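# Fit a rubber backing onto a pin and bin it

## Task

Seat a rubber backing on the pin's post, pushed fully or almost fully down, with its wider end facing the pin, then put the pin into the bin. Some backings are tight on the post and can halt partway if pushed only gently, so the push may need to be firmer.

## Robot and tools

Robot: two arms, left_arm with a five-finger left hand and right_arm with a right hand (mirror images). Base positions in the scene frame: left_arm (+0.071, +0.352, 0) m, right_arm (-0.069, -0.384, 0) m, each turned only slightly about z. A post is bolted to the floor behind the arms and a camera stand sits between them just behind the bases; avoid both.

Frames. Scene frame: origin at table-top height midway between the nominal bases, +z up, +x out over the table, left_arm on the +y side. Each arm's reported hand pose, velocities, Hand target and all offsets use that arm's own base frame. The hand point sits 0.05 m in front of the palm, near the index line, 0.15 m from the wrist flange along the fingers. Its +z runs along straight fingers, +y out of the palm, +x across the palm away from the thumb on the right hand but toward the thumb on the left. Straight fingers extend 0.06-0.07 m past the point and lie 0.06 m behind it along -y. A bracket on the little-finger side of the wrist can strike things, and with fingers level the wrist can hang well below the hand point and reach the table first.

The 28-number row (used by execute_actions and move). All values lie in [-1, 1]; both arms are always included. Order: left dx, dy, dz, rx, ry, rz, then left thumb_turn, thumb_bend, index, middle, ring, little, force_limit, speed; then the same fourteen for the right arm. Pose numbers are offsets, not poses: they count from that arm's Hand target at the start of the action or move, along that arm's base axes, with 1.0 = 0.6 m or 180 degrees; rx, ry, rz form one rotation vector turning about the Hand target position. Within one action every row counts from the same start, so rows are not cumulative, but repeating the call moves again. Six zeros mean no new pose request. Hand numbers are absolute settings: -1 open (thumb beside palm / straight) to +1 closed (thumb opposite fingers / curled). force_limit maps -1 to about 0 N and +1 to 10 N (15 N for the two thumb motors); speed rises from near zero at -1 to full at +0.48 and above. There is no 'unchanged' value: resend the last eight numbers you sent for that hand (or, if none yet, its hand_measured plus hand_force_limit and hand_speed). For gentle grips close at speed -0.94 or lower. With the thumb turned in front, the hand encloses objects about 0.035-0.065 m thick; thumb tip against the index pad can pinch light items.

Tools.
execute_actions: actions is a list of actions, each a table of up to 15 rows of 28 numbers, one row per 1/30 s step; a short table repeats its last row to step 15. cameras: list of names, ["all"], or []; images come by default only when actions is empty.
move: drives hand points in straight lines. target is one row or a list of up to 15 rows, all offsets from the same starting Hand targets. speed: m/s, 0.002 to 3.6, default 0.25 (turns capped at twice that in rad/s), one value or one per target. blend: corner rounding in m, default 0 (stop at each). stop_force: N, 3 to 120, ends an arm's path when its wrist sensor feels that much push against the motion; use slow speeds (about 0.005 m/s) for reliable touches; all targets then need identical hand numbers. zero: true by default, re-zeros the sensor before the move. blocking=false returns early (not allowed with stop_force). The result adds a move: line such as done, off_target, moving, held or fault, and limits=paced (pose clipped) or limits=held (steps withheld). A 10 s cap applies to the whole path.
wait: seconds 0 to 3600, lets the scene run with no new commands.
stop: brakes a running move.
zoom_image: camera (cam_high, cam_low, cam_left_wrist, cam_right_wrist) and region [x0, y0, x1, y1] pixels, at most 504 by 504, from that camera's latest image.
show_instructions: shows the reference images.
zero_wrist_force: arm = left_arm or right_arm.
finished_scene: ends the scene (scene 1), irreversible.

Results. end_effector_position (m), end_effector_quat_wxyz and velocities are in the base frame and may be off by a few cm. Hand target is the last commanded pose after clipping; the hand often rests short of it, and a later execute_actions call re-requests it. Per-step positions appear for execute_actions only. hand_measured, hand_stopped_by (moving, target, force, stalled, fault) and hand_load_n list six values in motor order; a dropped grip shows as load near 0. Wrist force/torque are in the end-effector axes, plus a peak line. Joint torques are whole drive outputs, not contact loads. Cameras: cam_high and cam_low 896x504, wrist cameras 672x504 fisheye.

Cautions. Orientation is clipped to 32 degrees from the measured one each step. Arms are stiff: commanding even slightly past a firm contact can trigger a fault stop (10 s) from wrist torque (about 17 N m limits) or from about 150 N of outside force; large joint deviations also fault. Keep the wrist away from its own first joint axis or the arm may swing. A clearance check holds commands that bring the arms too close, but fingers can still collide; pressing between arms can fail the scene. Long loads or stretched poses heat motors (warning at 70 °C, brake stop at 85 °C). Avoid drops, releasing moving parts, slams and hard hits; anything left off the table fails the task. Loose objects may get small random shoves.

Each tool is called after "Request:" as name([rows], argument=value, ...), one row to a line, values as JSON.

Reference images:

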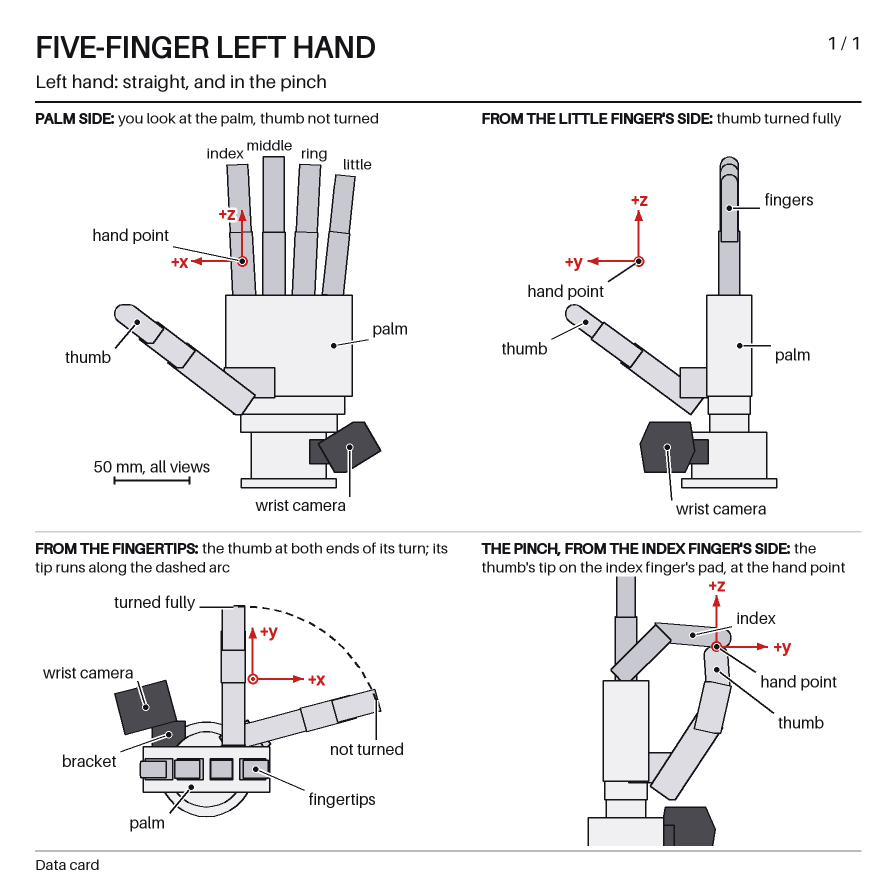

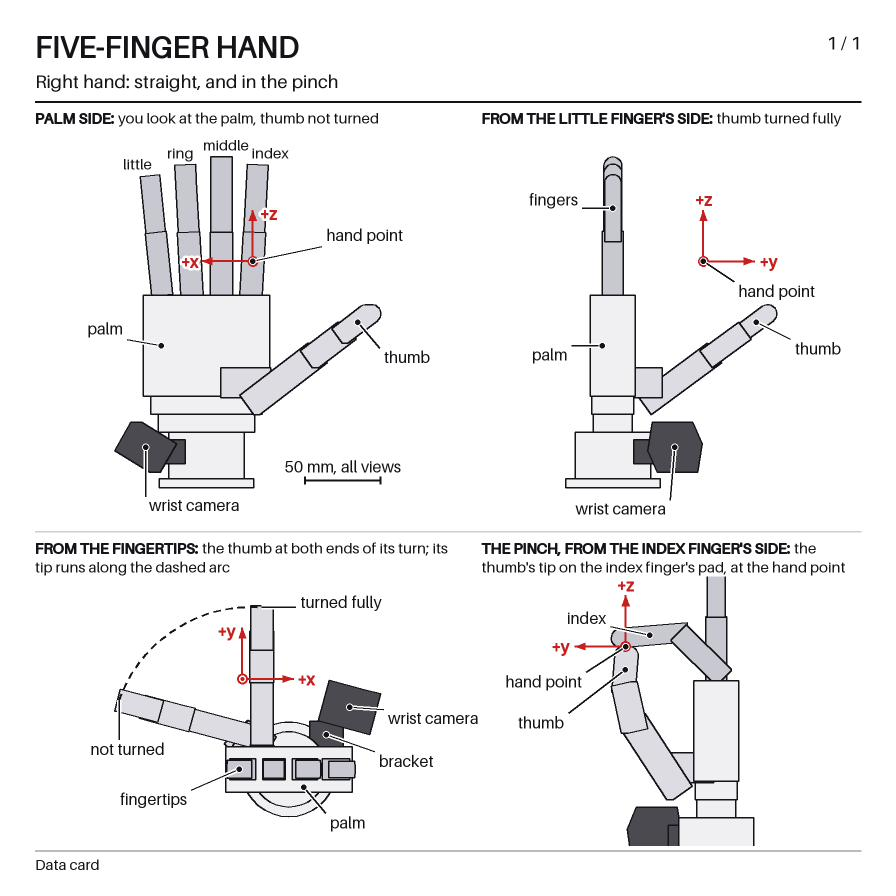

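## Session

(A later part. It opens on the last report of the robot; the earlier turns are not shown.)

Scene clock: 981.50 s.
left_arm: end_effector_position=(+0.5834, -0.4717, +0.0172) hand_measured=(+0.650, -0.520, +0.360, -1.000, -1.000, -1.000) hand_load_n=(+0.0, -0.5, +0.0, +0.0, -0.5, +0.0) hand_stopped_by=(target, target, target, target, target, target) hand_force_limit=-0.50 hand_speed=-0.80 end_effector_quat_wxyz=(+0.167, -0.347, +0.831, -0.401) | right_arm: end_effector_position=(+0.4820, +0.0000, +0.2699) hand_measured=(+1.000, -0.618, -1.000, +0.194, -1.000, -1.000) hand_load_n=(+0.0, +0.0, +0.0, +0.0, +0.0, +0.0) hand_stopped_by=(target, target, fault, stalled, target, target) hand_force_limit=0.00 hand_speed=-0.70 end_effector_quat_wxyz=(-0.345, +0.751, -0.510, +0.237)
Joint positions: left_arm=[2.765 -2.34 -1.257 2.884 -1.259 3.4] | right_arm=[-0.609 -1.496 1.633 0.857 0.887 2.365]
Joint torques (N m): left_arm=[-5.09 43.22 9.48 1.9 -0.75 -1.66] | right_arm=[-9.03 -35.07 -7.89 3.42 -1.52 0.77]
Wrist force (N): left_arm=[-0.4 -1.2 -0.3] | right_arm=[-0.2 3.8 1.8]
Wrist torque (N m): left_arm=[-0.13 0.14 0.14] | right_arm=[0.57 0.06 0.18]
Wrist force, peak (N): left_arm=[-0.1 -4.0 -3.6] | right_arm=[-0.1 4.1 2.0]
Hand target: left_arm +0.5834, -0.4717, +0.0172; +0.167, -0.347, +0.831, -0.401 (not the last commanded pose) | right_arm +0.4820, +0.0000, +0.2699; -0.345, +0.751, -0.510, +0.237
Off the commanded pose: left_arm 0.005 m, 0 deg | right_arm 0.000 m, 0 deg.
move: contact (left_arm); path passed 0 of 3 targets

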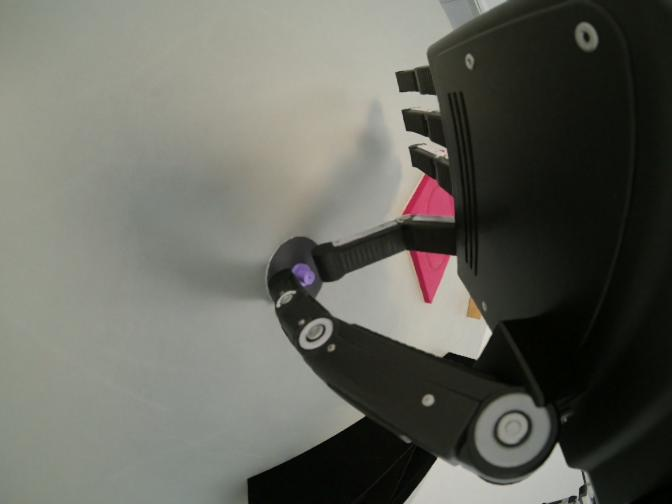

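Request:
move([
  [0,0,0.006,0,0,0,0.65,-0.5,0.36,-1,-1,-1,-0.5,-0.8,0,0,0,0,0,0,1,-0.62,-1,0.1,-1,-1,0.0,-0.7],
  [-0.0028,0.0034,0.006,0,0,0,0.65,-0.5,0.36,-1,-1,-1,-0.5,-0.8,0,0,0,0,0,0,1,-0.62,-1,0.1,-1,-1,0.0,-0.7],
], speed=[0.02,0.02], cameras=[])

Request:
move(target=[0,0,-0.011,0,0,0,0.65,-0.5,0.36,-1,-1,-1,-0.5,-0.8,0,0,0,0,0,0,1,-0.62,-1,0.1,-1,-1,0.0,-0.7], speed=0.004, stop_force=3, cameras=["cam_left_wrist"])

Request:
zoom_image(camera="cam_left_wrist", region=[220, 180, 380, 300])

Scene clock: 983.70 s.
left_arm: end_effector_position=(+0.5818, -0.4697, +0.0208) hand_measured=(+0.650, -0.500, +0.360, -1.000, -1.000, -1.000) hand_load_n=(+0.0, +0.0, +0.0, -0.5, +0.0, +0.0) hand_stopped_by=(target, target, target, target, target, target) hand_force_limit=-0.50 hand_speed=-0.80 end_effector_quat_wxyz=(+0.167, -0.347, +0.831, -0.401) | right_arm: end_effector_position=(+0.4820, +0.0000, +0.2699) hand_measured=(+1.000, -0.618, -1.000, +0.194, -1.000, -1.000) hand_load_n=(+0.0, +0.0, +0.0, +0.0, +0.0, +0.0) hand_stopped_by=(target, target, fault, stalled, target, target) hand_force_limit=0.00 hand_speed=-0.70 end_effector_quat_wxyz=(-0.345, +0.751, -0.510, +0.237)
Joint positions: left_arm=[2.767 -2.33 -1.265 2.881 -1.257 3.402] | right_arm=[-0.609 -1.496 1.633 0.857 0.887 2.365]
Joint torques (N m): left_arm=[9.9 63.26 10.36 1.74 1.8 1.36] | right_arm=[-9.13 -34.08 -7.15 3.67 -1.49 0.8]
Wrist force (N): left_arm=[-0.3 0.3 0.5] | right_arm=[0.1 3.5 1.9]
Wrist torque (N m): left_arm=[-0.03 0.15 0.12] | right_arm=[0.50 0.00 0.18]
Wrist force, peak (N): left_arm=[-0.3 -1.4 -0.5] | right_arm=[-0.4 4.1 2.0]
Hand target: left_arm +0.5818, -0.4696, +0.0208; +0.167, -0.347, +0.831, -0.401 | right_arm +0.4820, +0.0000, +0.2699; -0.345, +0.751, -0.510, +0.237
Off the commanded pose: left_arm 0.000 m, 0 deg | right_arm 0.000 m, 0 deg.
move: done

Scene clock: 986.07 s.
left_arm: end_effector_position=(+0.5818, -0.4696, +0.0167) hand_measured=(+0.650, -0.500, +0.360, -1.000, -1.000, -1.000) hand_load_n=(+0.0, -0.5, +0.0, +0.0, +0.0, +0.0) hand_stopped_by=(target, target, target, target, target, target) hand_force_limit=-0.50 hand_speed=-0.80 end_effector_quat_wxyz=(+0.167, -0.347, +0.831, -0.401) | right_arm: end_effector_position=(+0.4820, +0.0000, +0.2699) hand_measured=(+1.000, -0.618, -1.000, +0.194, -1.000, -1.000) hand_load_n=(+0.0, +0.0, +0.0, +0.0, +0.0, +0.0) hand_stopped_by=(target, target, fault, stalled, target, target) hand_force_limit=0.00 hand_speed=-0.70 end_effector_quat_wxyz=(-0.345, +0.751, -0.510, +0.237)
Joint positions: left_arm=[2.767 -2.334 -1.268 2.889 -1.257 3.402] | right_arm=[-0.609 -1.496 1.633 0.857 0.887 2.365]
Joint torques (N m): left_arm=[9.64 60.38 24.22 -1.6 1.06 1.48] | right_arm=[-8.28 -34.33 -7.87 3.81 -1.59 0.97]
Wrist force (N): left_arm=[-0.2 -2.3 -1.9] | right_arm=[-0.2 3.9 1.8]
Wrist torque (N m): left_arm=[-0.18 0.09 0.15] | right_arm=[0.57 0.05 0.18]
Wrist force, peak (N): left_arm=[-0.1 -3.3 -2.7] | right_arm=[-0.4 3.9 2.3]
Hand target: left_arm +0.5818, -0.4696, +0.0167; +0.167, -0.347, +0.831, -0.401 (not the last commanded pose) | right_arm +0.4820, +0.0000, +0.2699; -0.345, +0.751, -0.510, +0.237
Off the commanded pose: left_arm 0.003 m, 0 deg | right_arm 0.000 m, 0 deg.
move: contact (left_arm)

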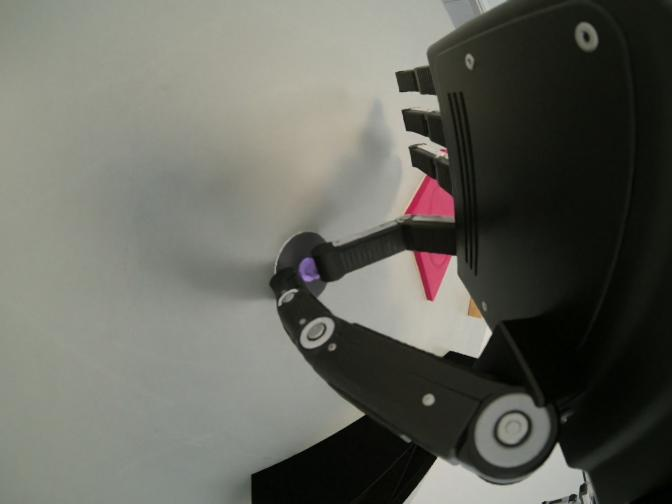

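Scaled by 3.150 from the camera's image (finer frame: 960x720).

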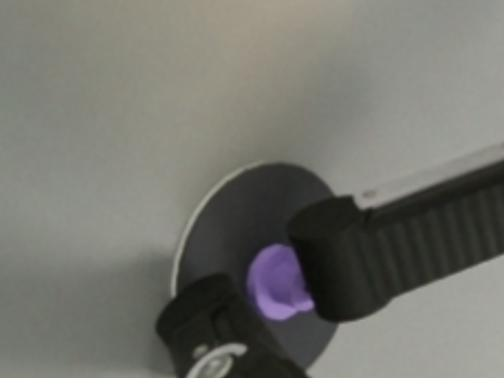

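Request:
move(target=[0,0,0,0,0,0,0.65,-0.44,0.36,-1,-1,-1,-0.6,-0.95,0,0,0,0,0,0,1,-0.62,-1,0.1,-1,-1,0.0,-0.7], speed=0.004, cameras=[])

Request:
move(target=[0,0,0,0,0,0,0.65,-0.40,0.36,-1,-1,-1,-0.6,-0.95,0,0,0,0,0,0,1,-0.62,-1,0.1,-1,-1,0.0,-0.7], speed=0.004, cameras=["cam_left_wrist"])

Request:
zoom_image(camera="cam_left_wrist", region=[220, 180, 380, 300])

Scene clock: 989.13 s.
left_arm: end_effector_position=(+0.5818, -0.4696, +0.0167) hand_measured=(+0.650, -0.440, +0.360, -1.000, -1.000, -1.000) hand_load_n=(+0.0, +0.5, +0.0, +0.0, +0.0, +0.0) hand_stopped_by=(target, target, target, target, target, target) hand_force_limit=-0.60 hand_speed=-0.95 end_effector_quat_wxyz=(+0.167, -0.347, +0.831, -0.401) | right_arm: end_effector_position=(+0.4820, +0.0000, +0.2699) hand_measured=(+1.000, -0.618, -1.000, +0.194, -1.000, -1.000) hand_load_n=(+0.0, +0.0, +0.0, +0.0, +0.0, +0.0) hand_stopped_by=(target, target, fault, stalled, target, target) hand_force_limit=0.00 hand_speed=-0.70 end_effector_quat_wxyz=(-0.345, +0.751, -0.510, +0.237)
Joint positions: left_arm=[2.767 -2.334 -1.268 2.889 -1.257 3.402] | right_arm=[-0.609 -1.496 1.633 0.857 0.887 2.365]
Joint torques (N m): left_arm=[8.17 60.34 24.18 -1.57 0.11 1.44] | right_arm=[-7.72 -34.18 -7.83 3.49 -1.41 0.89]
Wrist force (N): left_arm=[-0.3 0.1 0.4] | right_arm=[-0.1 3.8 1.8]
Wrist torque (N m): left_arm=[-0.03 0.14 0.13] | right_arm=[0.55 0.03 0.19]
Wrist force, peak (N): left_arm=[0.0 -2.7 -1.9] | right_arm=[-0.1 4.0 2.2]
Hand target: left_arm +0.5818, -0.4696, +0.0167; +0.167, -0.347, +0.831, -0.401 | right_arm +0.4820, +0.0000, +0.2699; -0.345, +0.751, -0.510, +0.237
Off the commanded pose: left_arm 0.000 m, 0 deg | right_arm 0.000 m, 0 deg.
move: done

Scene clock: 989.90 s.
left_arm: end_effector_position=(+0.5818, -0.4696, +0.0167) hand_measured=(+0.650, -0.400, +0.360, -1.000, -1.000, -1.000) hand_load_n=(+0.0, -0.5, +0.0, +0.0, +0.0, +0.0) hand_stopped_by=(target, target, target, target, target, target) hand_force_limit=-0.60 hand_speed=-0.95 end_effector_quat_wxyz=(+0.167, -0.347, +0.831, -0.401) | right_arm: end_effector_position=(+0.4820, +0.0000, +0.2699) hand_measured=(+1.000, -0.618, -1.000, +0.194, -1.000, -1.000) hand_load_n=(+0.0, +0.0, +0.0, +0.5, +0.0, +0.0) hand_stopped_by=(target, target, fault, stalled, target, target) hand_force_limit=0.00 hand_speed=-0.70 end_effector_quat_wxyz=(-0.345, +0.751, -0.510, +0.237)
Joint positions: left_arm=[2.767 -2.334 -1.268 2.889 -1.257 3.402] | right_arm=[-0.609 -1.496 1.633 0.857 0.887 2.365]
Joint torques (N m): left_arm=[7.09 60.26 24.53 -1.4 -0.03 1.38] | right_arm=[-7.66 -33.21 -7.44 3.6 -1.29 0.9]
Wrist force (N): left_arm=[-0.2 0.0 0.5] | right_arm=[0.0 3.8 1.8]
Wrist torque (N m): left_arm=[-0.05 0.13 0.13] | right_arm=[0.57 0.04 0.19]
Wrist force, peak (N): left_arm=[-0.3 0.0 0.6] | right_arm=[0.1 4.0 1.9]
Hand target: left_arm +0.5818, -0.4696, +0.0167; +0.167, -0.347, +0.831, -0.401 | right_arm +0.4820, +0.0000, +0.2699; -0.345, +0.751, -0.510, +0.237
Off the commanded pose: left_arm 0.000 m, 0 deg | right_arm 0.000 m, 0 deg.
move: done

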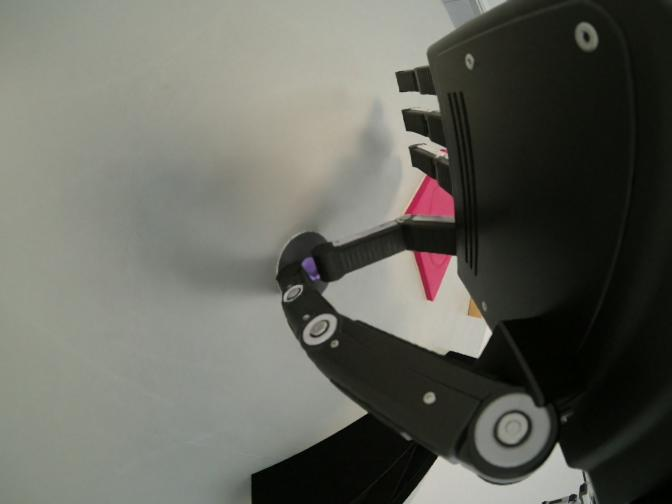

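Scaled by 3.150 from the camera's image (finer frame: 960x720).

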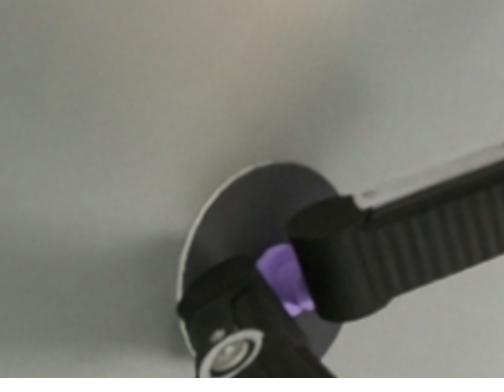

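Request:
move(target=[0,0,-0.006,0,0,0,0.65,-0.40,0.36,-1,-1,-1,-0.6,-0.95,0,0,0,0,0,0,1,-0.62,-1,0.1,-1,-1,0.0,-0.7], speed=0.004, stop_force=3, cameras=["cam_left_wrist"])

Request:
zoom_image(camera="cam_left_wrist", region=[220, 180, 380, 300])

Scene clock: 992.10 s.
left_arm: end_effector_position=(+0.5818, -0.4696, +0.0155) hand_measured=(+0.650, -0.400, +0.360, -1.000, -1.000, -1.000) hand_load_n=(+0.0, +0.0, -1.0, +0.0, +0.0, +0.0) hand_stopped_by=(target, target, target, target, target, target) hand_force_limit=-0.60 hand_speed=-0.95 end_effector_quat_wxyz=(+0.167, -0.347, +0.831, -0.401) | right_arm: end_effector_position=(+0.4820, +0.0000, +0.2699) hand_measured=(+1.000, -0.618, -1.000, +0.194, -1.000, -1.000) hand_load_n=(+0.0, +0.0, +0.0, +0.0, +0.0, +0.0) hand_stopped_by=(target, target, fault, stalled, target, target) hand_force_limit=0.00 hand_speed=-0.70 end_effector_quat_wxyz=(-0.345, +0.751, -0.510, +0.237)
Joint positions: left_arm=[2.767 -2.336 -1.269 2.892 -1.257 3.402] | right_arm=[-0.609 -1.496 1.633 0.857 0.887 2.365]
Joint torques (N m): left_arm=[6.96 60.9 24.73 -1.44 -0.23 1.44] | right_arm=[-8.32 -33.63 -8.01 3.92 -1.2 0.87]
Wrist force (N): left_arm=[0.2 -1.1 -1.2] | right_arm=[-0.3 3.5 1.8]
Wrist torque (N m): left_arm=[-0.08 0.09 0.14] | right_arm=[0.51 0.08 0.16]
Wrist force, peak (N): left_arm=[0.8 -3.0 -2.3] | right_arm=[0.1 4.1 2.0]
Hand target: left_arm +0.5818, -0.4696, +0.0155; +0.167, -0.347, +0.831, -0.401 (not the last commanded pose) | right_arm +0.4820, +0.0000, +0.2699; -0.345, +0.751, -0.510, +0.237
Off the commanded pose: left_arm 0.002 m, 0 deg | right_arm 0.000 m, 0 deg.
move: contact (left_arm)

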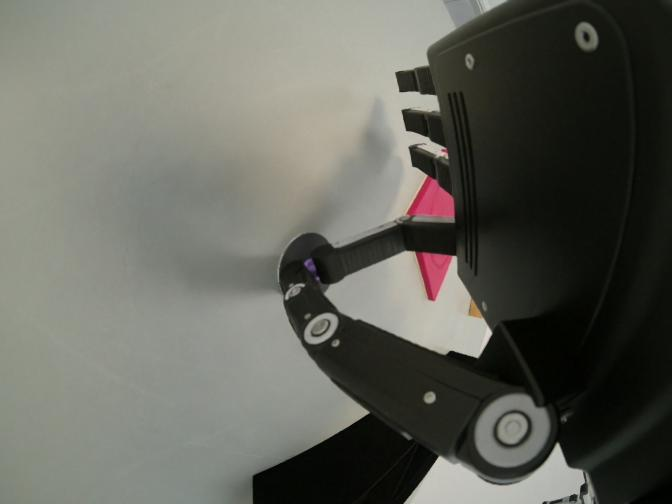

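Scaled by 3.150 from the camera's image (finer frame: 960x720).

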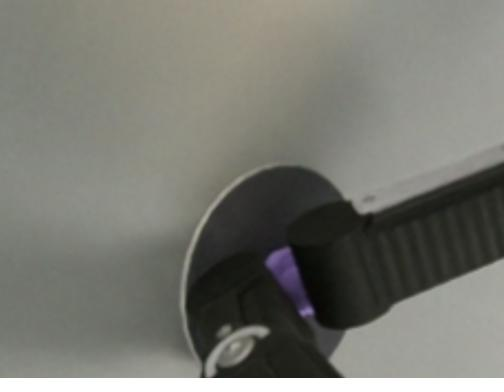

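Request:
execute_actions(actions=[], cameras=["cam_left_wrist","cam_high"])

Request:
zoom_image(camera="cam_left_wrist", region=[220, 180, 380, 300])

Scene clock: 996.20 s.
left_arm: end_effector_position=(+0.5818, -0.4696, +0.0155) hand_measured=(+0.650, -0.400, +0.360, -1.000, -1.000, -1.000) hand_load_n=(+0.0, +0.0, -1.0, +0.0, +0.0, +0.0) hand_stopped_by=(target, target, target, target, target, target) hand_force_limit=-0.60 hand_speed=-0.95 end_effector_quat_wxyz=(+0.167, -0.347, +0.831, -0.401) | right_arm: end_effector_position=(+0.4820, +0.0000, +0.2699) hand_measured=(+1.000, -0.618, -1.000, +0.194, -1.000, -1.000) hand_load_n=(+0.0, +0.0, +0.0, +0.0, +0.0, +0.0) hand_stopped_by=(target, target, fault, stalled, target, target) hand_force_limit=0.00 hand_speed=-0.70 end_effector_quat_wxyz=(-0.345, +0.751, -0.510, +0.237)
Joint positions: left_arm=[2.767 -2.336 -1.269 2.892 -1.257 3.402] | right_arm=[-0.609 -1.496 1.633 0.857 0.887 2.365]
Joint velocities: within noise
Joint torques (N m): left_arm=[7.23 61.37 24.79 -1.6 -0.2 1.33] | right_arm=[-8.96 -34.62 -8.28 3.54 -1.38 0.87]
Wrist force (N): left_arm=[0.4 -1.4 -1.3] | right_arm=[-0.4 3.9 1.9]
Wrist torque (N m): left_arm=[-0.11 0.06 0.15] | right_arm=[0.57 0.09 0.16]
Wrist force, peak (N): left_arm=[0.3 -1.3 -1.4] | right_arm=[-0.3 4.2 1.9]
Hand target: left_arm +0.5818, -0.4696, +0.0155; +0.167, -0.347, +0.831, -0.401 (not the last commanded pose) | right_arm +0.4820, +0.0000, +0.2699; -0.345, +0.751, -0.510, +0.237
Off the commanded pose: left_arm 0.002 m, 0 deg | right_arm 0.000 m, 0 deg.
Images, in order (width x height): cam_high 896x504, cam_left_wrist 672x504.

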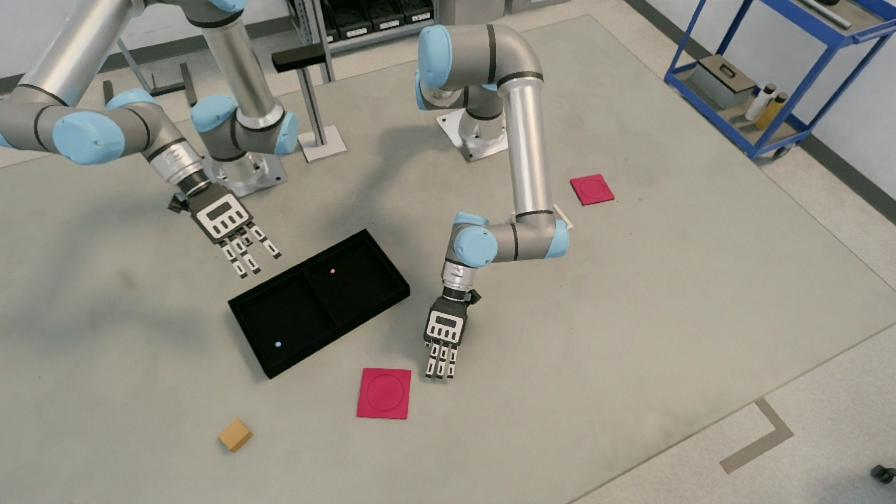

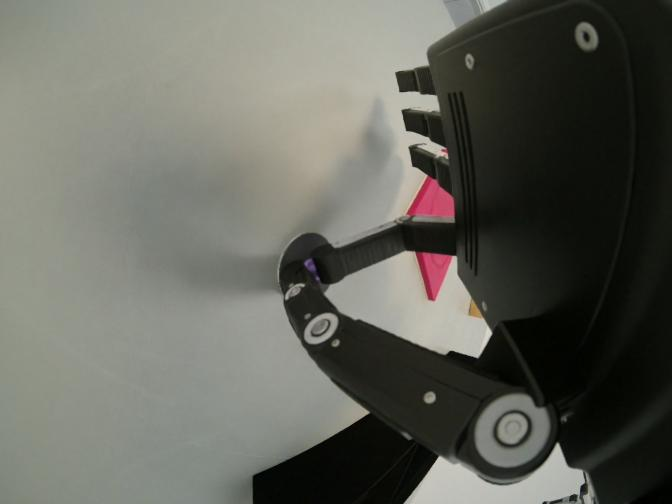

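Scaled by 3.150 from the camera's image (finer frame: 960x720).

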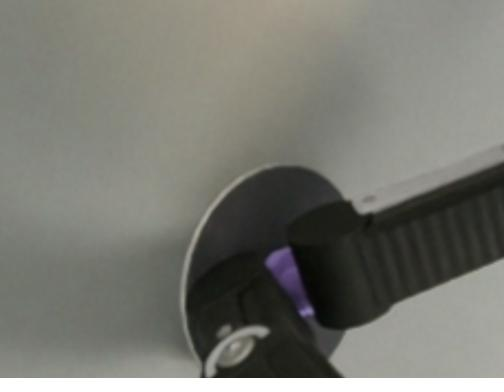

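Request:
move(target=[0,0,0,0,0,0,0.65,-0.37,0.36,-1,-1,-1,-0.4,-0.95,0,0,0,0,0,0,1,-0.62,-1,0.1,-1,-1,0.0,-0.7], cameras=["cam_left_wrist"])

Request:
zoom_image(camera="cam_left_wrist", region=[220, 180, 380, 300])

Scene clock: 998.93 s.
left_arm: end_effector_position=(+0.5818, -0.4696, +0.0155) hand_measured=(+0.650, -0.370, +0.360, -1.000, -1.000, -1.000) hand_load_n=(+0.0, +0.0, -1.0, +0.0, +0.0, -0.5) hand_stopped_by=(target, target, target, target, target, target) hand_force_limit=-0.40 hand_speed=-0.95 end_effector_quat_wxyz=(+0.167, -0.347, +0.831, -0.401) | right_arm: end_effector_position=(+0.4820, +0.0000, +0.2699) hand_measured=(+1.000, -0.618, -1.000, +0.194, -1.000, -1.000) hand_load_n=(+0.0, +0.0, +0.0, +0.0, -0.5, +0.0) hand_stopped_by=(target, target, fault, stalled, target, target) hand_force_limit=0.00 hand_speed=-0.70 end_effector_quat_wxyz=(-0.345, +0.751, -0.510, +0.237)
Joint positions: left_arm=[2.767 -2.336 -1.269 2.892 -1.257 3.402] | right_arm=[-0.609 -1.496 1.633 0.857 0.887 2.365]
Joint torques (N m): left_arm=[6.51 60.54 24.9 -1.5 -0.29 1.19] | right_arm=[-7.81 -33.87 -8.43 3.66 -1.33 0.67]
Wrist force (N): left_arm=[0.1 -1.1 -0.4] | right_arm=[-0.3 3.9 1.7]
Wrist torque (N m): left_arm=[-0.11 0.11 0.14] | right_arm=[0.59 0.07 0.18]
Wrist force, peak (N): left_arm=[0.5 -1.5 -1.2] | right_arm=[-0.2 4.2 1.8]
Hand target: left_arm +0.5818, -0.4696, +0.0155; +0.167, -0.347, +0.831, -0.401 | right_arm +0.4820, +0.0000, +0.2699; -0.345, +0.751, -0.510, +0.237
Off the commanded pose: left_arm 0.000 m, 0 deg | right_arm 0.000 m, 0 deg.
move: done

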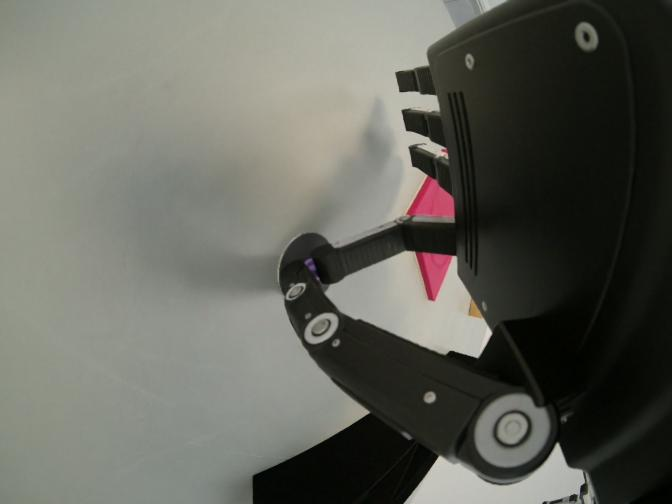

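Scaled by 3.150 from the camera's image (finer frame: 960x720).

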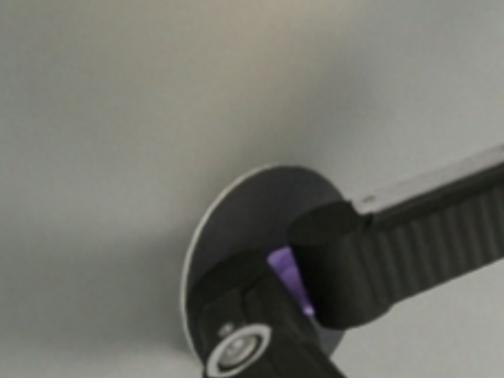

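Request:
move(target=[0,0,0,0,0,0,0.65,-0.33,0.36,-1,-1,-1,-0.3,-0.95,0,0,0,0,0,0,1,-0.62,-1,0.1,-1,-1,0.0,-0.7], cameras=["cam_left_wrist"])

Request:
zoom_image(camera="cam_left_wrist", region=[220, 180, 380, 300])

Scene clock: 1001.00 s.
left_arm: end_effector_position=(+0.5818, -0.4696, +0.0155) hand_measured=(+0.650, -0.332, +0.360, -1.000, -1.000, -1.000) hand_load_n=(+0.0, +4.0, -0.5, +0.0, +0.0, +0.0) hand_stopped_by=(target, target, target, target, target, target) hand_force_limit=-0.30 hand_speed=-0.95 end_effector_quat_wxyz=(+0.167, -0.347, +0.831, -0.401) | right_arm: end_effector_position=(+0.4820, +0.0000, +0.2699) hand_measured=(+1.000, -0.618, -1.000, +0.194, -1.000, -1.000) hand_load_n=(+0.0, +0.0, +0.0, +0.0, +0.0, +0.0) hand_stopped_by=(target, target, fault, stalled, target, target) hand_force_limit=0.00 hand_speed=-0.70 end_effector_quat_wxyz=(-0.345, +0.751, -0.510, +0.237)
Joint positions: left_arm=[2.767 -2.336 -1.269 2.892 -1.257 3.402] | right_arm=[-0.609 -1.496 1.633 0.857 0.887 2.365]
Joint torques (N m): left_arm=[7.18 61.14 24.88 -1.46 -0.05 1.21] | right_arm=[-8.11 -34.44 -7.92 3.53 -1.29 0.73]
Wrist force (N): left_arm=[0.0 -0.9 -0.4] | right_arm=[0.0 3.8 1.6]
Wrist torque (N m): left_arm=[-0.08 0.12 0.13] | right_arm=[0.57 0.02 0.19]
Wrist force, peak (N): left_arm=[0.3 -1.2 -0.5] | right_arm=[-0.3 3.9 2.1]
Hand target: left_arm +0.5818, -0.4696, +0.0155; +0.167, -0.347, +0.831, -0.401 | right_arm +0.4820, +0.0000, +0.2699; -0.345, +0.751, -0.510, +0.237
Off the commanded pose: left_arm 0.000 m, 0 deg | right_arm 0.000 m, 0 deg.
move: done

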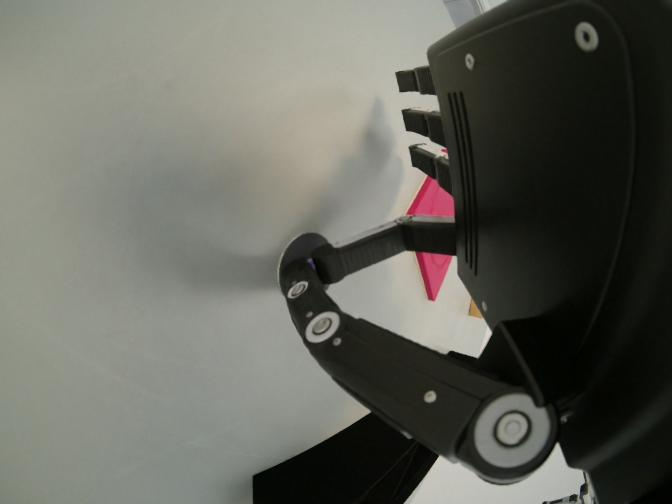

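Scaled by 3.150 from the camera's image (finer frame: 960x720).

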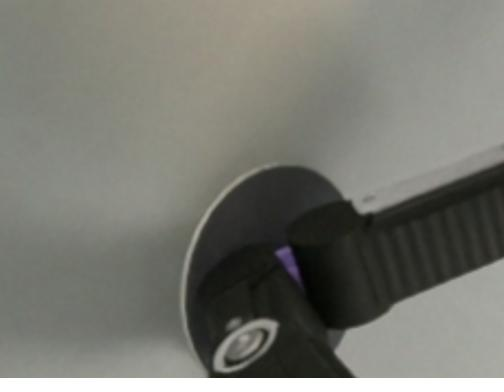

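Request:
move(target=[0,0,0,0,0,0,0.65,-0.33,0.39,-1,-1,-1,-0.2,-0.95,0,0,0,0,0,0,1,-0.62,-1,0.1,-1,-1,0.0,-0.7], cameras=["cam_left_wrist"])

Request:
zoom_image(camera="cam_left_wrist", region=[220, 180, 380, 300])

Scene clock: 1002.60 s.
left_arm: end_effector_position=(+0.5818, -0.4696, +0.0155) hand_measured=(+0.650, -0.334, +0.390, -1.000, -1.000, -1.000) hand_load_n=(+0.0, +4.0, +1.5, +0.0, +0.0, +0.0) hand_stopped_by=(target, target, target, target, target, target) hand_force_limit=-0.20 hand_speed=-0.95 end_effector_quat_wxyz=(+0.167, -0.347, +0.831, -0.401) | right_arm: end_effector_position=(+0.4820, +0.0000, +0.2699) hand_measured=(+1.000, -0.618, -1.000, +0.194, -1.000, -1.000) hand_load_n=(+0.0, +0.0, +0.0, +0.5, +0.0, +0.0) hand_stopped_by=(target, target, fault, stalled, target, target) hand_force_limit=0.00 hand_speed=-0.70 end_effector_quat_wxyz=(-0.345, +0.751, -0.510, +0.237)
Joint positions: left_arm=[2.767 -2.336 -1.269 2.892 -1.257 3.402] | right_arm=[-0.609 -1.496 1.633 0.857 0.887 2.365]
Joint torques (N m): left_arm=[6.78 60.86 24.63 -1.53 -0.11 1.09] | right_arm=[-9.62 -34.44 -8.28 3.77 -1.36 0.89]
Wrist force (N): left_arm=[-0.1 -0.2 0.4] | right_arm=[-0.1 3.7 1.9]
Wrist torque (N m): left_arm=[-0.05 0.12 0.14] | right_arm=[0.54 0.04 0.18]
Wrist force, peak (N): left_arm=[0.2 -1.1 -0.4] | right_arm=[-0.3 4.0 2.0]
Hand target: left_arm +0.5818, -0.4696, +0.0155; +0.167, -0.347, +0.831, -0.401 | right_arm +0.4820, +0.0000, +0.2699; -0.345, +0.751, -0.510, +0.237
Off the commanded pose: left_arm 0.000 m, 0 deg | right_arm 0.000 m, 0 deg.
move: done

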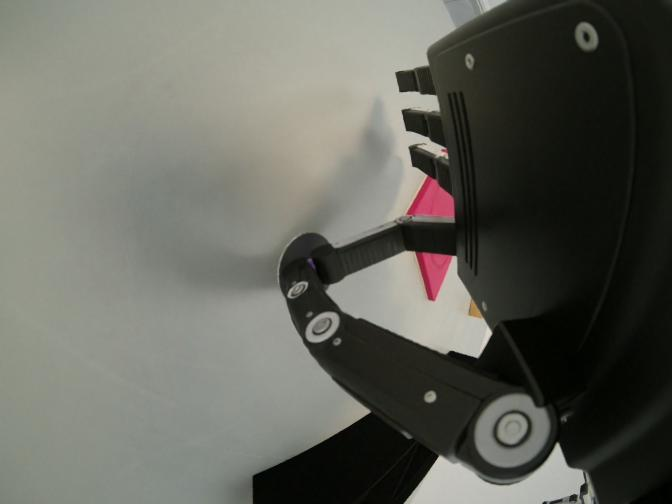

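Scaled by 3.150 from the camera's image (finer frame: 960x720).

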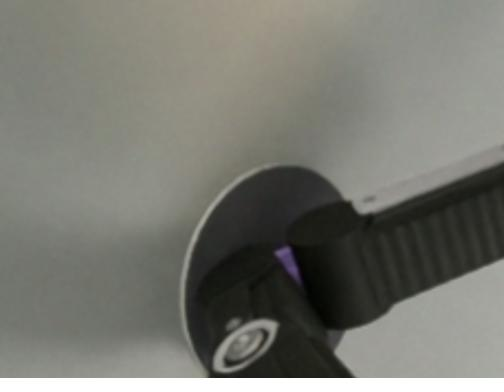

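Request:
move(target=[0,0,0,0,0,0,0.65,-0.33,0.42,-1,-1,-1,0.2,-0.95,0,0,0,0,0,0,1,-0.62,-1,0.1,-1,-1,0.0,-0.7])

Request:
move(target=[0,0,0,0,0,0,0.65,-0.30,0.42,-1,-1,-1,0.3,-0.95,0,0,0,0,0,0,1,-0.62,-1,0.1,-1,-1,0.0,-0.7], cameras=["cam_left_wrist"])

Request:
zoom_image(camera="cam_left_wrist", region=[220, 180, 380, 300])

Scene clock: 1003.90 s.
left_arm: end_effector_position=(+0.5818, -0.4696, +0.0155) hand_measured=(+0.650, -0.334, +0.402, -1.000, -1.000, -1.000) hand_load_n=(+0.0, +4.5, +6.0, +0.0, +0.0, +0.0) hand_stopped_by=(target, target, force, target, target, target) hand_force_limit=0.20 hand_speed=-0.95 end_effector_quat_wxyz=(+0.167, -0.347, +0.831, -0.401) | right_arm: end_effector_position=(+0.4820, +0.0000, +0.2699) hand_measured=(+1.000, -0.618, -1.000, +0.194, -1.000, -1.000) hand_load_n=(+0.0, +0.0, +0.0, +0.0, +0.0, +0.0) hand_stopped_by=(target, target, fault, stalled, target, target) hand_force_limit=0.00 hand_speed=-0.70 end_effector_quat_wxyz=(-0.345, +0.751, -0.510, +0.237)
Joint positions: left_arm=[2.767 -2.336 -1.269 2.892 -1.257 3.402] | right_arm=[-0.609 -1.496 1.633 0.857 0.887 2.365]
Joint torques (N m): left_arm=[7.38 61.48 24.66 -1.39 -0.23 1.08] | right_arm=[-8.71 -34.72 -7.48 3.53 -1.42 0.76]
Wrist force (N): left_arm=[-0.2 0.1 0.6] | right_arm=[-0.2 3.9 1.7]
Wrist torque (N m): left_arm=[-0.03 0.13 0.13] | right_arm=[0.57 0.05 0.18]
Wrist force, peak (N): left_arm=[-0.4 -0.4 0.5] | right_arm=[-0.5 4.1 1.9]
Hand target: left_arm +0.5818, -0.4696, +0.0155; +0.167, -0.347, +0.831, -0.401 | right_arm +0.4820, +0.0000, +0.2699; -0.345, +0.751, -0.510, +0.237
Off the commanded pose: left_arm 0.000 m, 0 deg | right_arm 0.000 m, 0 deg.
move: done

Scene clock: 1004.43 s.
left_arm: end_effector_position=(+0.5818, -0.4696, +0.0155) hand_measured=(+0.650, -0.314, +0.402, -1.000, -1.000, -1.000) hand_load_n=(+0.0, +9.5, +7.0, +0.0, +0.0, +0.0) hand_stopped_by=(target, force, force, target, target, target) hand_force_limit=0.30 hand_speed=-0.95 end_effector_quat_wxyz=(+0.167, -0.347, +0.831, -0.401) | right_arm: end_effector_position=(+0.4820, +0.0000, +0.2699) hand_measured=(+1.000, -0.618, -1.000, +0.194, -1.000, -1.000) hand_load_n=(+0.0, +0.0, -0.5, +0.0, +0.0, +0.0) hand_stopped_by=(target, target, fault, stalled, target, target) hand_force_limit=0.00 hand_speed=-0.70 end_effector_quat_wxyz=(-0.345, +0.751, -0.510, +0.237)
Joint positions: left_arm=[2.767 -2.336 -1.269 2.892 -1.257 3.402] | right_arm=[-0.609 -1.496 1.633 0.857 0.887 2.365]
Joint torques (N m): left_arm=[7.76 61.38 23.67 -1.56 -0.28 1] | right_arm=[-8.29 -34.2 -7.3 3.68 -1.25 0.98]
Wrist force (N): left_arm=[-0.4 0.2 0.5] | right_arm=[-0.1 3.9 1.9]
Wrist torque (N m): left_arm=[-0.02 0.16 0.11] | right_arm=[0.57 0.03 0.19]
Wrist force, peak (N): left_arm=[-0.3 -0.1 0.7] | right_arm=[-0.5 4.1 1.7]
Hand target: left_arm +0.5818, -0.4696, +0.0155; +0.167, -0.347, +0.831, -0.401 | right_arm +0.4820, +0.0000, +0.2699; -0.345, +0.751, -0.510, +0.237
Off the commanded pose: left_arm 0.000 m, 0 deg | right_arm 0.000 m, 0 deg.
move: done

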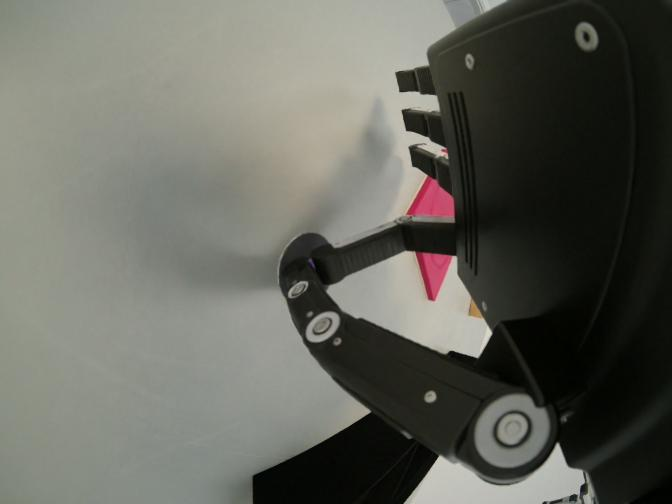

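Scaled by 3.150 from the camera's image (finer frame: 960x720).

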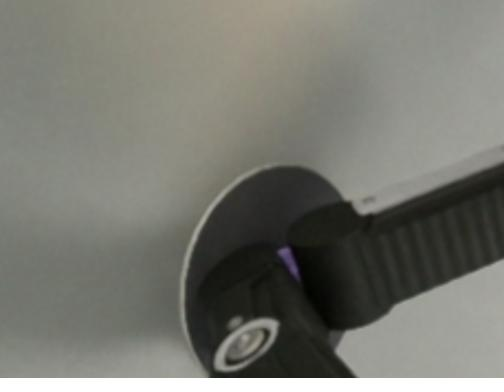

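Request:
move(target=[0,0,0.005,0,0,0,0.65,-0.30,0.42,-1,-1,-1,0.3,-0.95,0,0,0,0,0,0,1,-0.62,-1,0.1,-1,-1,0.0,-0.7], speed=0.01, cameras=["cam_left_wrist"])

Request:
zoom_image(camera="cam_left_wrist", region=[220, 180, 380, 300])

Scene clock: 1005.97 s.
left_arm: end_effector_position=(+0.5818, -0.4696, +0.0185) hand_measured=(+0.650, -0.314, +0.402, -1.000, -1.000, -1.000) hand_load_n=(+0.0, +9.0, +7.0, +0.0, +0.0, +0.0) hand_stopped_by=(target, force, force, target, target, target) hand_force_limit=0.30 hand_speed=-0.95 end_effector_quat_wxyz=(+0.167, -0.347, +0.831, -0.401) | right_arm: end_effector_position=(+0.4820, +0.0000, +0.2699) hand_measured=(+1.000, -0.618, -1.000, +0.194, -1.000, -1.000) hand_load_n=(+0.0, +0.0, -0.5, +0.0, +0.0, +0.0) hand_stopped_by=(target, target, fault, stalled, target, target) hand_force_limit=0.00 hand_speed=-0.70 end_effector_quat_wxyz=(-0.345, +0.751, -0.510, +0.237)
Joint positions: left_arm=[2.767 -2.333 -1.267 2.886 -1.257 3.402] | right_arm=[-0.609 -1.496 1.633 0.857 0.887 2.365]
Joint torques (N m): left_arm=[7.1 62.58 25.24 -1.38 -0.21 0.85] | right_arm=[-7.23 -35.25 -8.67 3.61 -1.41 0.89]
Wrist force (N): left_arm=[-0.3 0.4 0.6] | right_arm=[-0.1 3.8 1.5]
Wrist torque (N m): left_arm=[-0.01 0.15 0.12] | right_arm=[0.59 0.06 0.18]
Wrist force, peak (N): left_arm=[-0.3 0.5 0.7] | right_arm=[0.0 4.1 2.1]
Hand target: left_arm +0.5818, -0.4696, +0.0185; +0.167, -0.347, +0.831, -0.401 | right_arm +0.4820, +0.0000, +0.2699; -0.345, +0.751, -0.510, +0.237
Off the commanded pose: left_arm 0.000 m, 0 deg | right_arm 0.000 m, 0 deg.
move: done

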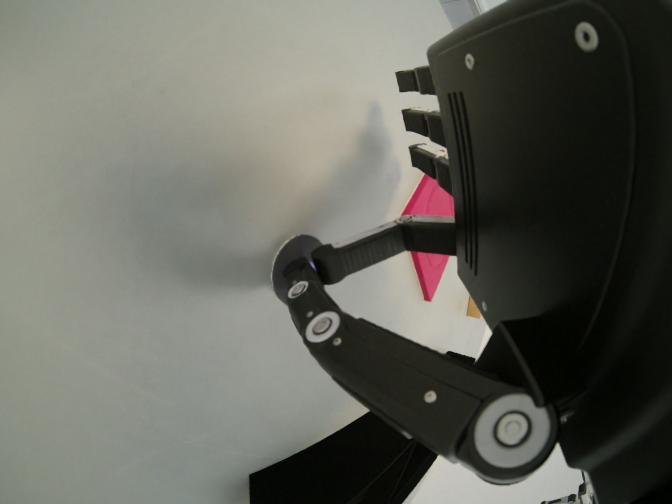

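Scaled by 3.150 from the camera's image (finer frame: 960x720).

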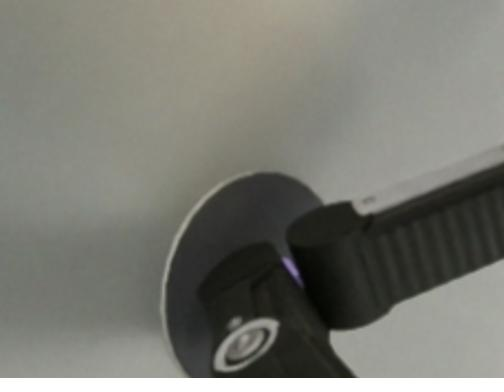

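Request:
move(target=[0,0,0.04,0,0,0,0.65,-0.45,0.36,-1,-1,-1,0.0,-0.9,0,0,0,0,0,0,1,-0.62,-1,0.1,-1,-1,0.0,-0.7], speed=0.08)

Request:
move(target=[0,0,0,0,0,0,0.65,-0.2,0.36,-1,-1,-1,-0.4,-0.95,0,0,0,0,0,0,1,-0.62,-1,0.1,-1,-1,0.0,-0.7], cameras=["cam_left_wrist"])

Request:
zoom_image(camera="cam_left_wrist", region=[220, 180, 380, 300])

Scene clock: 1013.43 s.
left_arm: end_effector_position=(+0.5818, -0.4696, +0.0425) hand_measured=(+0.650, -0.450, +0.360, -1.000, -1.000, -1.000) hand_load_n=(+0.0, +0.0, +0.0, +0.0, +0.0, -0.5) hand_stopped_by=(target, target, target, target, target, target) hand_force_limit=0.00 hand_speed=-0.90 end_effector_quat_wxyz=(+0.167, -0.347, +0.831, -0.401) | right_arm: end_effector_position=(+0.4820, +0.0000, +0.2699) hand_measured=(+1.000, -0.618, -1.000, +0.194, -1.000, -1.000) hand_load_n=(+0.0, +0.0, +0.0, +0.0, +0.0, +0.0) hand_stopped_by=(target, target, fault, stalled, target, target) hand_force_limit=0.00 hand_speed=-0.70 end_effector_quat_wxyz=(-0.345, +0.751, -0.510, +0.237)
Joint positions: left_arm=[2.767 -2.307 -1.245 2.839 -1.257 3.402] | right_arm=[-0.609 -1.496 1.633 0.857 0.887 2.365]
Joint torques (N m): left_arm=[3.46 62.44 25.58 -2.69 0.35 -0.14] | right_arm=[-8.05 -34.47 -8.97 3.51 -1.43 0.7]
Wrist force (N): left_arm=[-0.2 0.4 0.4] | right_arm=[-0.1 3.8 1.6]
Wrist torque (N m): left_arm=[-0.01 0.12 0.12] | right_arm=[0.57 0.05 0.18]
Wrist force, peak (N): left_arm=[-0.1 1.0 0.9] | right_arm=[-0.1 4.2 1.9]
Hand target: left_arm +0.5818, -0.4696, +0.0425; +0.167, -0.347, +0.831, -0.401 | right_arm +0.4820, +0.0000, +0.2699; -0.345, +0.751, -0.510, +0.237
Off the commanded pose: left_arm 0.000 m, 0 deg | right_arm 0.000 m, 0 deg.
move: done

Scene clock: 1015.53 s.
left_arm: end_effector_position=(+0.5818, -0.4696, +0.0425) hand_measured=(+0.650, -0.314, +0.360, -1.000, -1.000, -1.000) hand_load_n=(+0.0, +4.0, +0.5, +0.0, +0.0, +0.0) hand_stopped_by=(target, force, target, target, target, target) hand_force_limit=-0.40 hand_speed=-0.95 end_effector_quat_wxyz=(+0.167, -0.347, +0.831, -0.401) | right_arm: end_effector_position=(+0.4820, +0.0000, +0.2699) hand_measured=(+1.000, -0.618, -1.000, +0.194, -1.000, -1.000) hand_load_n=(+0.5, +0.0, +0.0, +0.0, +0.0, +0.0) hand_stopped_by=(target, target, fault, stalled, target, target) hand_force_limit=0.00 hand_speed=-0.70 end_effector_quat_wxyz=(-0.345, +0.751, -0.510, +0.237)
Joint positions: left_arm=[2.767 -2.307 -1.245 2.839 -1.257 3.402] | right_arm=[-0.609 -1.496 1.633 0.857 0.887 2.365]
Joint torques (N m): left_arm=[3.9 62.49 25.16 -2.57 1.27 1.57] | right_arm=[-8.56 -33.66 -7.26 3.69 -1.18 0.9]
Wrist force (N): left_arm=[-0.1 0.4 0.5] | right_arm=[-0.3 3.8 1.9]
Wrist torque (N m): left_arm=[-0.02 0.12 0.12] | right_arm=[0.56 0.07 0.16]
Wrist force, peak (N): left_arm=[-0.3 0.2 0.7] | right_arm=[-0.1 4.1 2.0]
Hand target: left_arm +0.5818, -0.4696, +0.0425; +0.167, -0.347, +0.831, -0.401 | right_arm +0.4820, +0.0000, +0.2699; -0.345, +0.751, -0.510, +0.237
Off the commanded pose: left_arm 0.000 m, 0 deg | right_arm 0.000 m, 0 deg.
move: done

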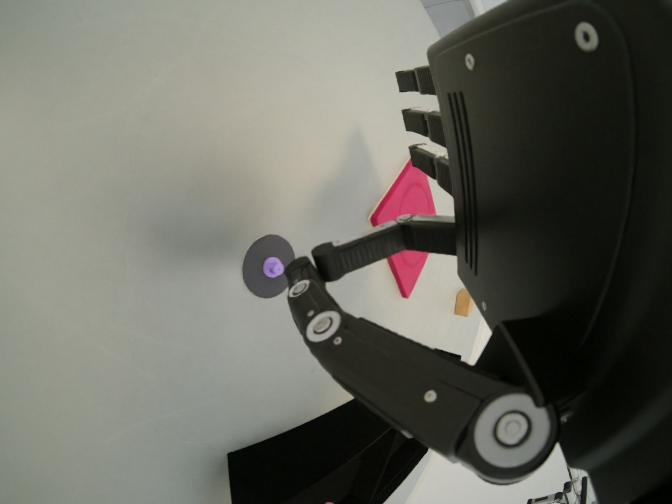

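Scaled by 3.150 from the camera's image (finer frame: 960x720).

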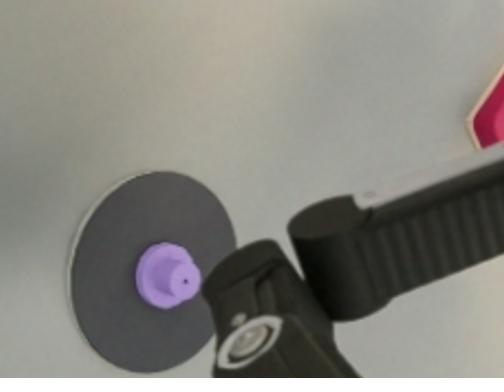

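Request:
move(target=[0.04714,0.04714,0,0,0,0,0.65,-0.95,0.36,-1,-1,-1,0.0,-0.7,0,0,0,0,0,0,1,-0.62,-1,0.1,-1,-1,0.0,-0.7], speed=0.1)

Request:
move(target=[0,0,-0.035,0,0,0,0.65,-0.95,0.36,-1,-1,-1,0.0,-0.7,0,0,0,0,0,0,1,-0.62,-1,0.1,-1,-1,0.0,-0.7], speed=0.03)

Request:
move(target=[0,0,-0.05,0,0,0,0.65,-0.95,0.36,-1,-1,-1,0.0,-0.7,0,0,0,0,0,0,1,-0.62,-1,0.1,-1,-1,0.0,-0.7], speed=0.004, stop_force=3, cameras=["cam_left_wrist"])

Scene clock: 1025.77 s.
left_arm: end_effector_position=(+0.6101, -0.4414, +0.0425) hand_measured=(+0.650, -0.950, +0.360, -1.000, -1.000, -1.000) hand_load_n=(+0.0, +0.0, +0.0, +0.0, +0.0, +0.0) hand_stopped_by=(target, target, target, target, target, target) hand_force_limit=0.00 hand_speed=-0.70 end_effector_quat_wxyz=(+0.167, -0.347, +0.831, -0.401) | right_arm: end_effector_position=(+0.4820, +0.0000, +0.2699) hand_measured=(+1.000, -0.618, -1.000, +0.194, -1.000, -1.000) hand_load_n=(+0.5, +0.0, +0.0, +0.0, +0.0, +0.0) hand_stopped_by=(target, target, fault, stalled, target, target) hand_force_limit=0.00 hand_speed=-0.70 end_effector_quat_wxyz=(-0.345, +0.751, -0.510, +0.237)
Joint positions: left_arm=[2.829 -2.331 -1.204 2.808 -1.211 3.445] | right_arm=[-0.609 -1.496 1.633 0.857 0.887 2.365]
Joint torques (N m): left_arm=[9.4 44.81 25.7 -2.77 1.66 1.85] | right_arm=[-7.94 -34.69 -8.06 3.59 -1.26 0.8]
Wrist force (N): left_arm=[-0.2 0.4 0.7] | right_arm=[-0.4 3.7 1.7]
Wrist torque (N m): left_arm=[-0.02 0.16 -0.06] | right_arm=[0.56 0.09 0.16]
Wrist force, peak (N): left_arm=[-0.9 0.3 0.5] | right_arm=[-0.1 4.1 2.2]
Hand target: left_arm +0.6101, -0.4414, +0.0425; +0.167, -0.347, +0.831, -0.401 | right_arm +0.4820, +0.0000, +0.2699; -0.345, +0.751, -0.510, +0.237
Off the commanded pose: left_arm 0.000 m, 0 deg | right_arm 0.000 m, 0 deg.
move: done

Scene clock: 1026.83 s.
left_arm: end_effector_position=(+0.6101, -0.4413, +0.0216) hand_measured=(+0.650, -0.950, +0.360, -1.000, -1.000, -1.000) hand_load_n=(+0.0, +0.0, +0.0, +0.0, +0.0, +0.0) hand_stopped_by=(target, target, target, target, target, target) hand_force_limit=0.00 hand_speed=-0.70 end_effector_quat_wxyz=(+0.167, -0.347, +0.831, -0.401) | right_arm: end_effector_position=(+0.4820, +0.0000, +0.2699) hand_measured=(+1.000, -0.618, -1.000, +0.194, -1.000, -1.000) hand_load_n=(+0.0, +0.0, +0.0, +0.0, +0.0, +0.0) hand_stopped_by=(target, target, fault, stalled, target, target) hand_force_limit=0.00 hand_speed=-0.70 end_effector_quat_wxyz=(-0.345, +0.751, -0.510, +0.237)
Joint positions: left_arm=[2.829 -2.352 -1.224 2.849 -1.211 3.445] | right_arm=[-0.609 -1.496 1.633 0.857 0.887 2.365]
Joint torques (N m): left_arm=[8.66 45.15 8.85 1.84 1.57 1.24] | right_arm=[-8.17 -34.28 -7.29 3.61 -1.31 0.81]
Wrist force (N): left_arm=[-0.2 0.3 0.6] | right_arm=[-0.2 3.9 1.6]
Wrist torque (N m): left_arm=[-0.03 0.15 -0.04] | right_arm=[0.59 0.06 0.18]
Wrist force, peak (N): left_arm=[-0.2 0.4 0.8] | right_arm=[-0.2 4.0 1.7]
Hand target: left_arm +0.6101, -0.4414, +0.0215; +0.167, -0.347, +0.831, -0.401 | right_arm +0.4820, +0.0000, +0.2699; -0.345, +0.751, -0.510, +0.237
Off the commanded pose: left_arm 0.000 m, 0 deg | right_arm 0.000 m, 0 deg.
move: done

Scene clock: 1028.73 s.
left_arm: end_effector_position=(+0.6101, -0.4414, +0.0195) hand_measured=(+0.650, -0.950, +0.360, -1.000, -1.000, -1.000) hand_load_n=(+0.0, +1.0, +0.0, +0.0, +0.0, +0.0) hand_stopped_by=(target, target, target, target, target, target) hand_force_limit=0.00 hand_speed=-0.70 end_effector_quat_wxyz=(+0.167, -0.347, +0.831, -0.401) | right_arm: end_effector_position=(+0.4820, +0.0000, +0.2699) hand_measured=(+1.000, -0.618, -1.000, +0.194, -1.000, -1.000) hand_load_n=(+0.0, +0.0, +0.0, +0.0, +0.0, +0.0) hand_stopped_by=(target, target, fault, stalled, target, target) hand_force_limit=0.00 hand_speed=-0.70 end_effector_quat_wxyz=(-0.345, +0.751, -0.510, +0.237)
Joint positions: left_arm=[2.829 -2.355 -1.226 2.853 -1.211 3.445] | right_arm=[-0.609 -1.496 1.633 0.857 0.887 2.365]
Joint torques (N m): left_arm=[6.74 63.26 25.22 -1.46 1.2 -0.55] | right_arm=[-8.25 -34.47 -8.38 3.53 -1.11 0.91]
Wrist force (N): left_arm=[0.0 -0.2 -1.3] | right_arm=[-0.2 3.9 1.5]
Wrist torque (N m): left_arm=[-0.07 0.10 -0.04] | right_arm=[0.59 0.07 0.17]
Wrist force, peak (N): left_arm=[-0.1 -3.1 -2.1] | right_arm=[0.0 4.1 2.0]
Hand target: left_arm +0.6101, -0.4414, +0.0195; +0.167, -0.347, +0.831, -0.401 (not the last commanded pose) | right_arm +0.4820, +0.0000, +0.2699; -0.345, +0.751, -0.510, +0.237
Off the commanded pose: left_arm 0.028 m, 0 deg | right_arm 0.000 m, 0 deg.
move: contact (left_arm)

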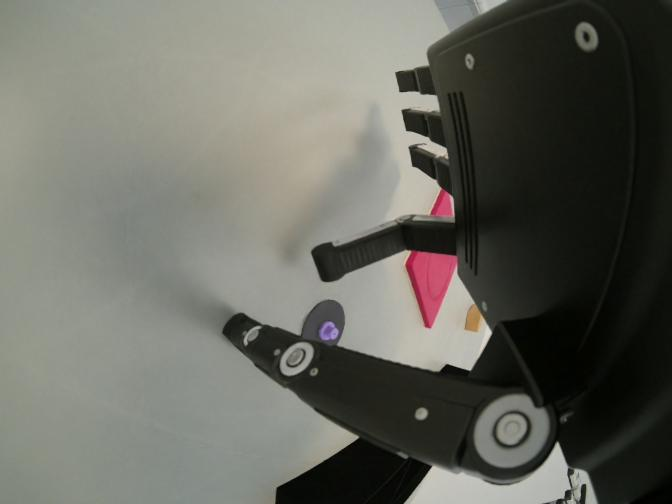

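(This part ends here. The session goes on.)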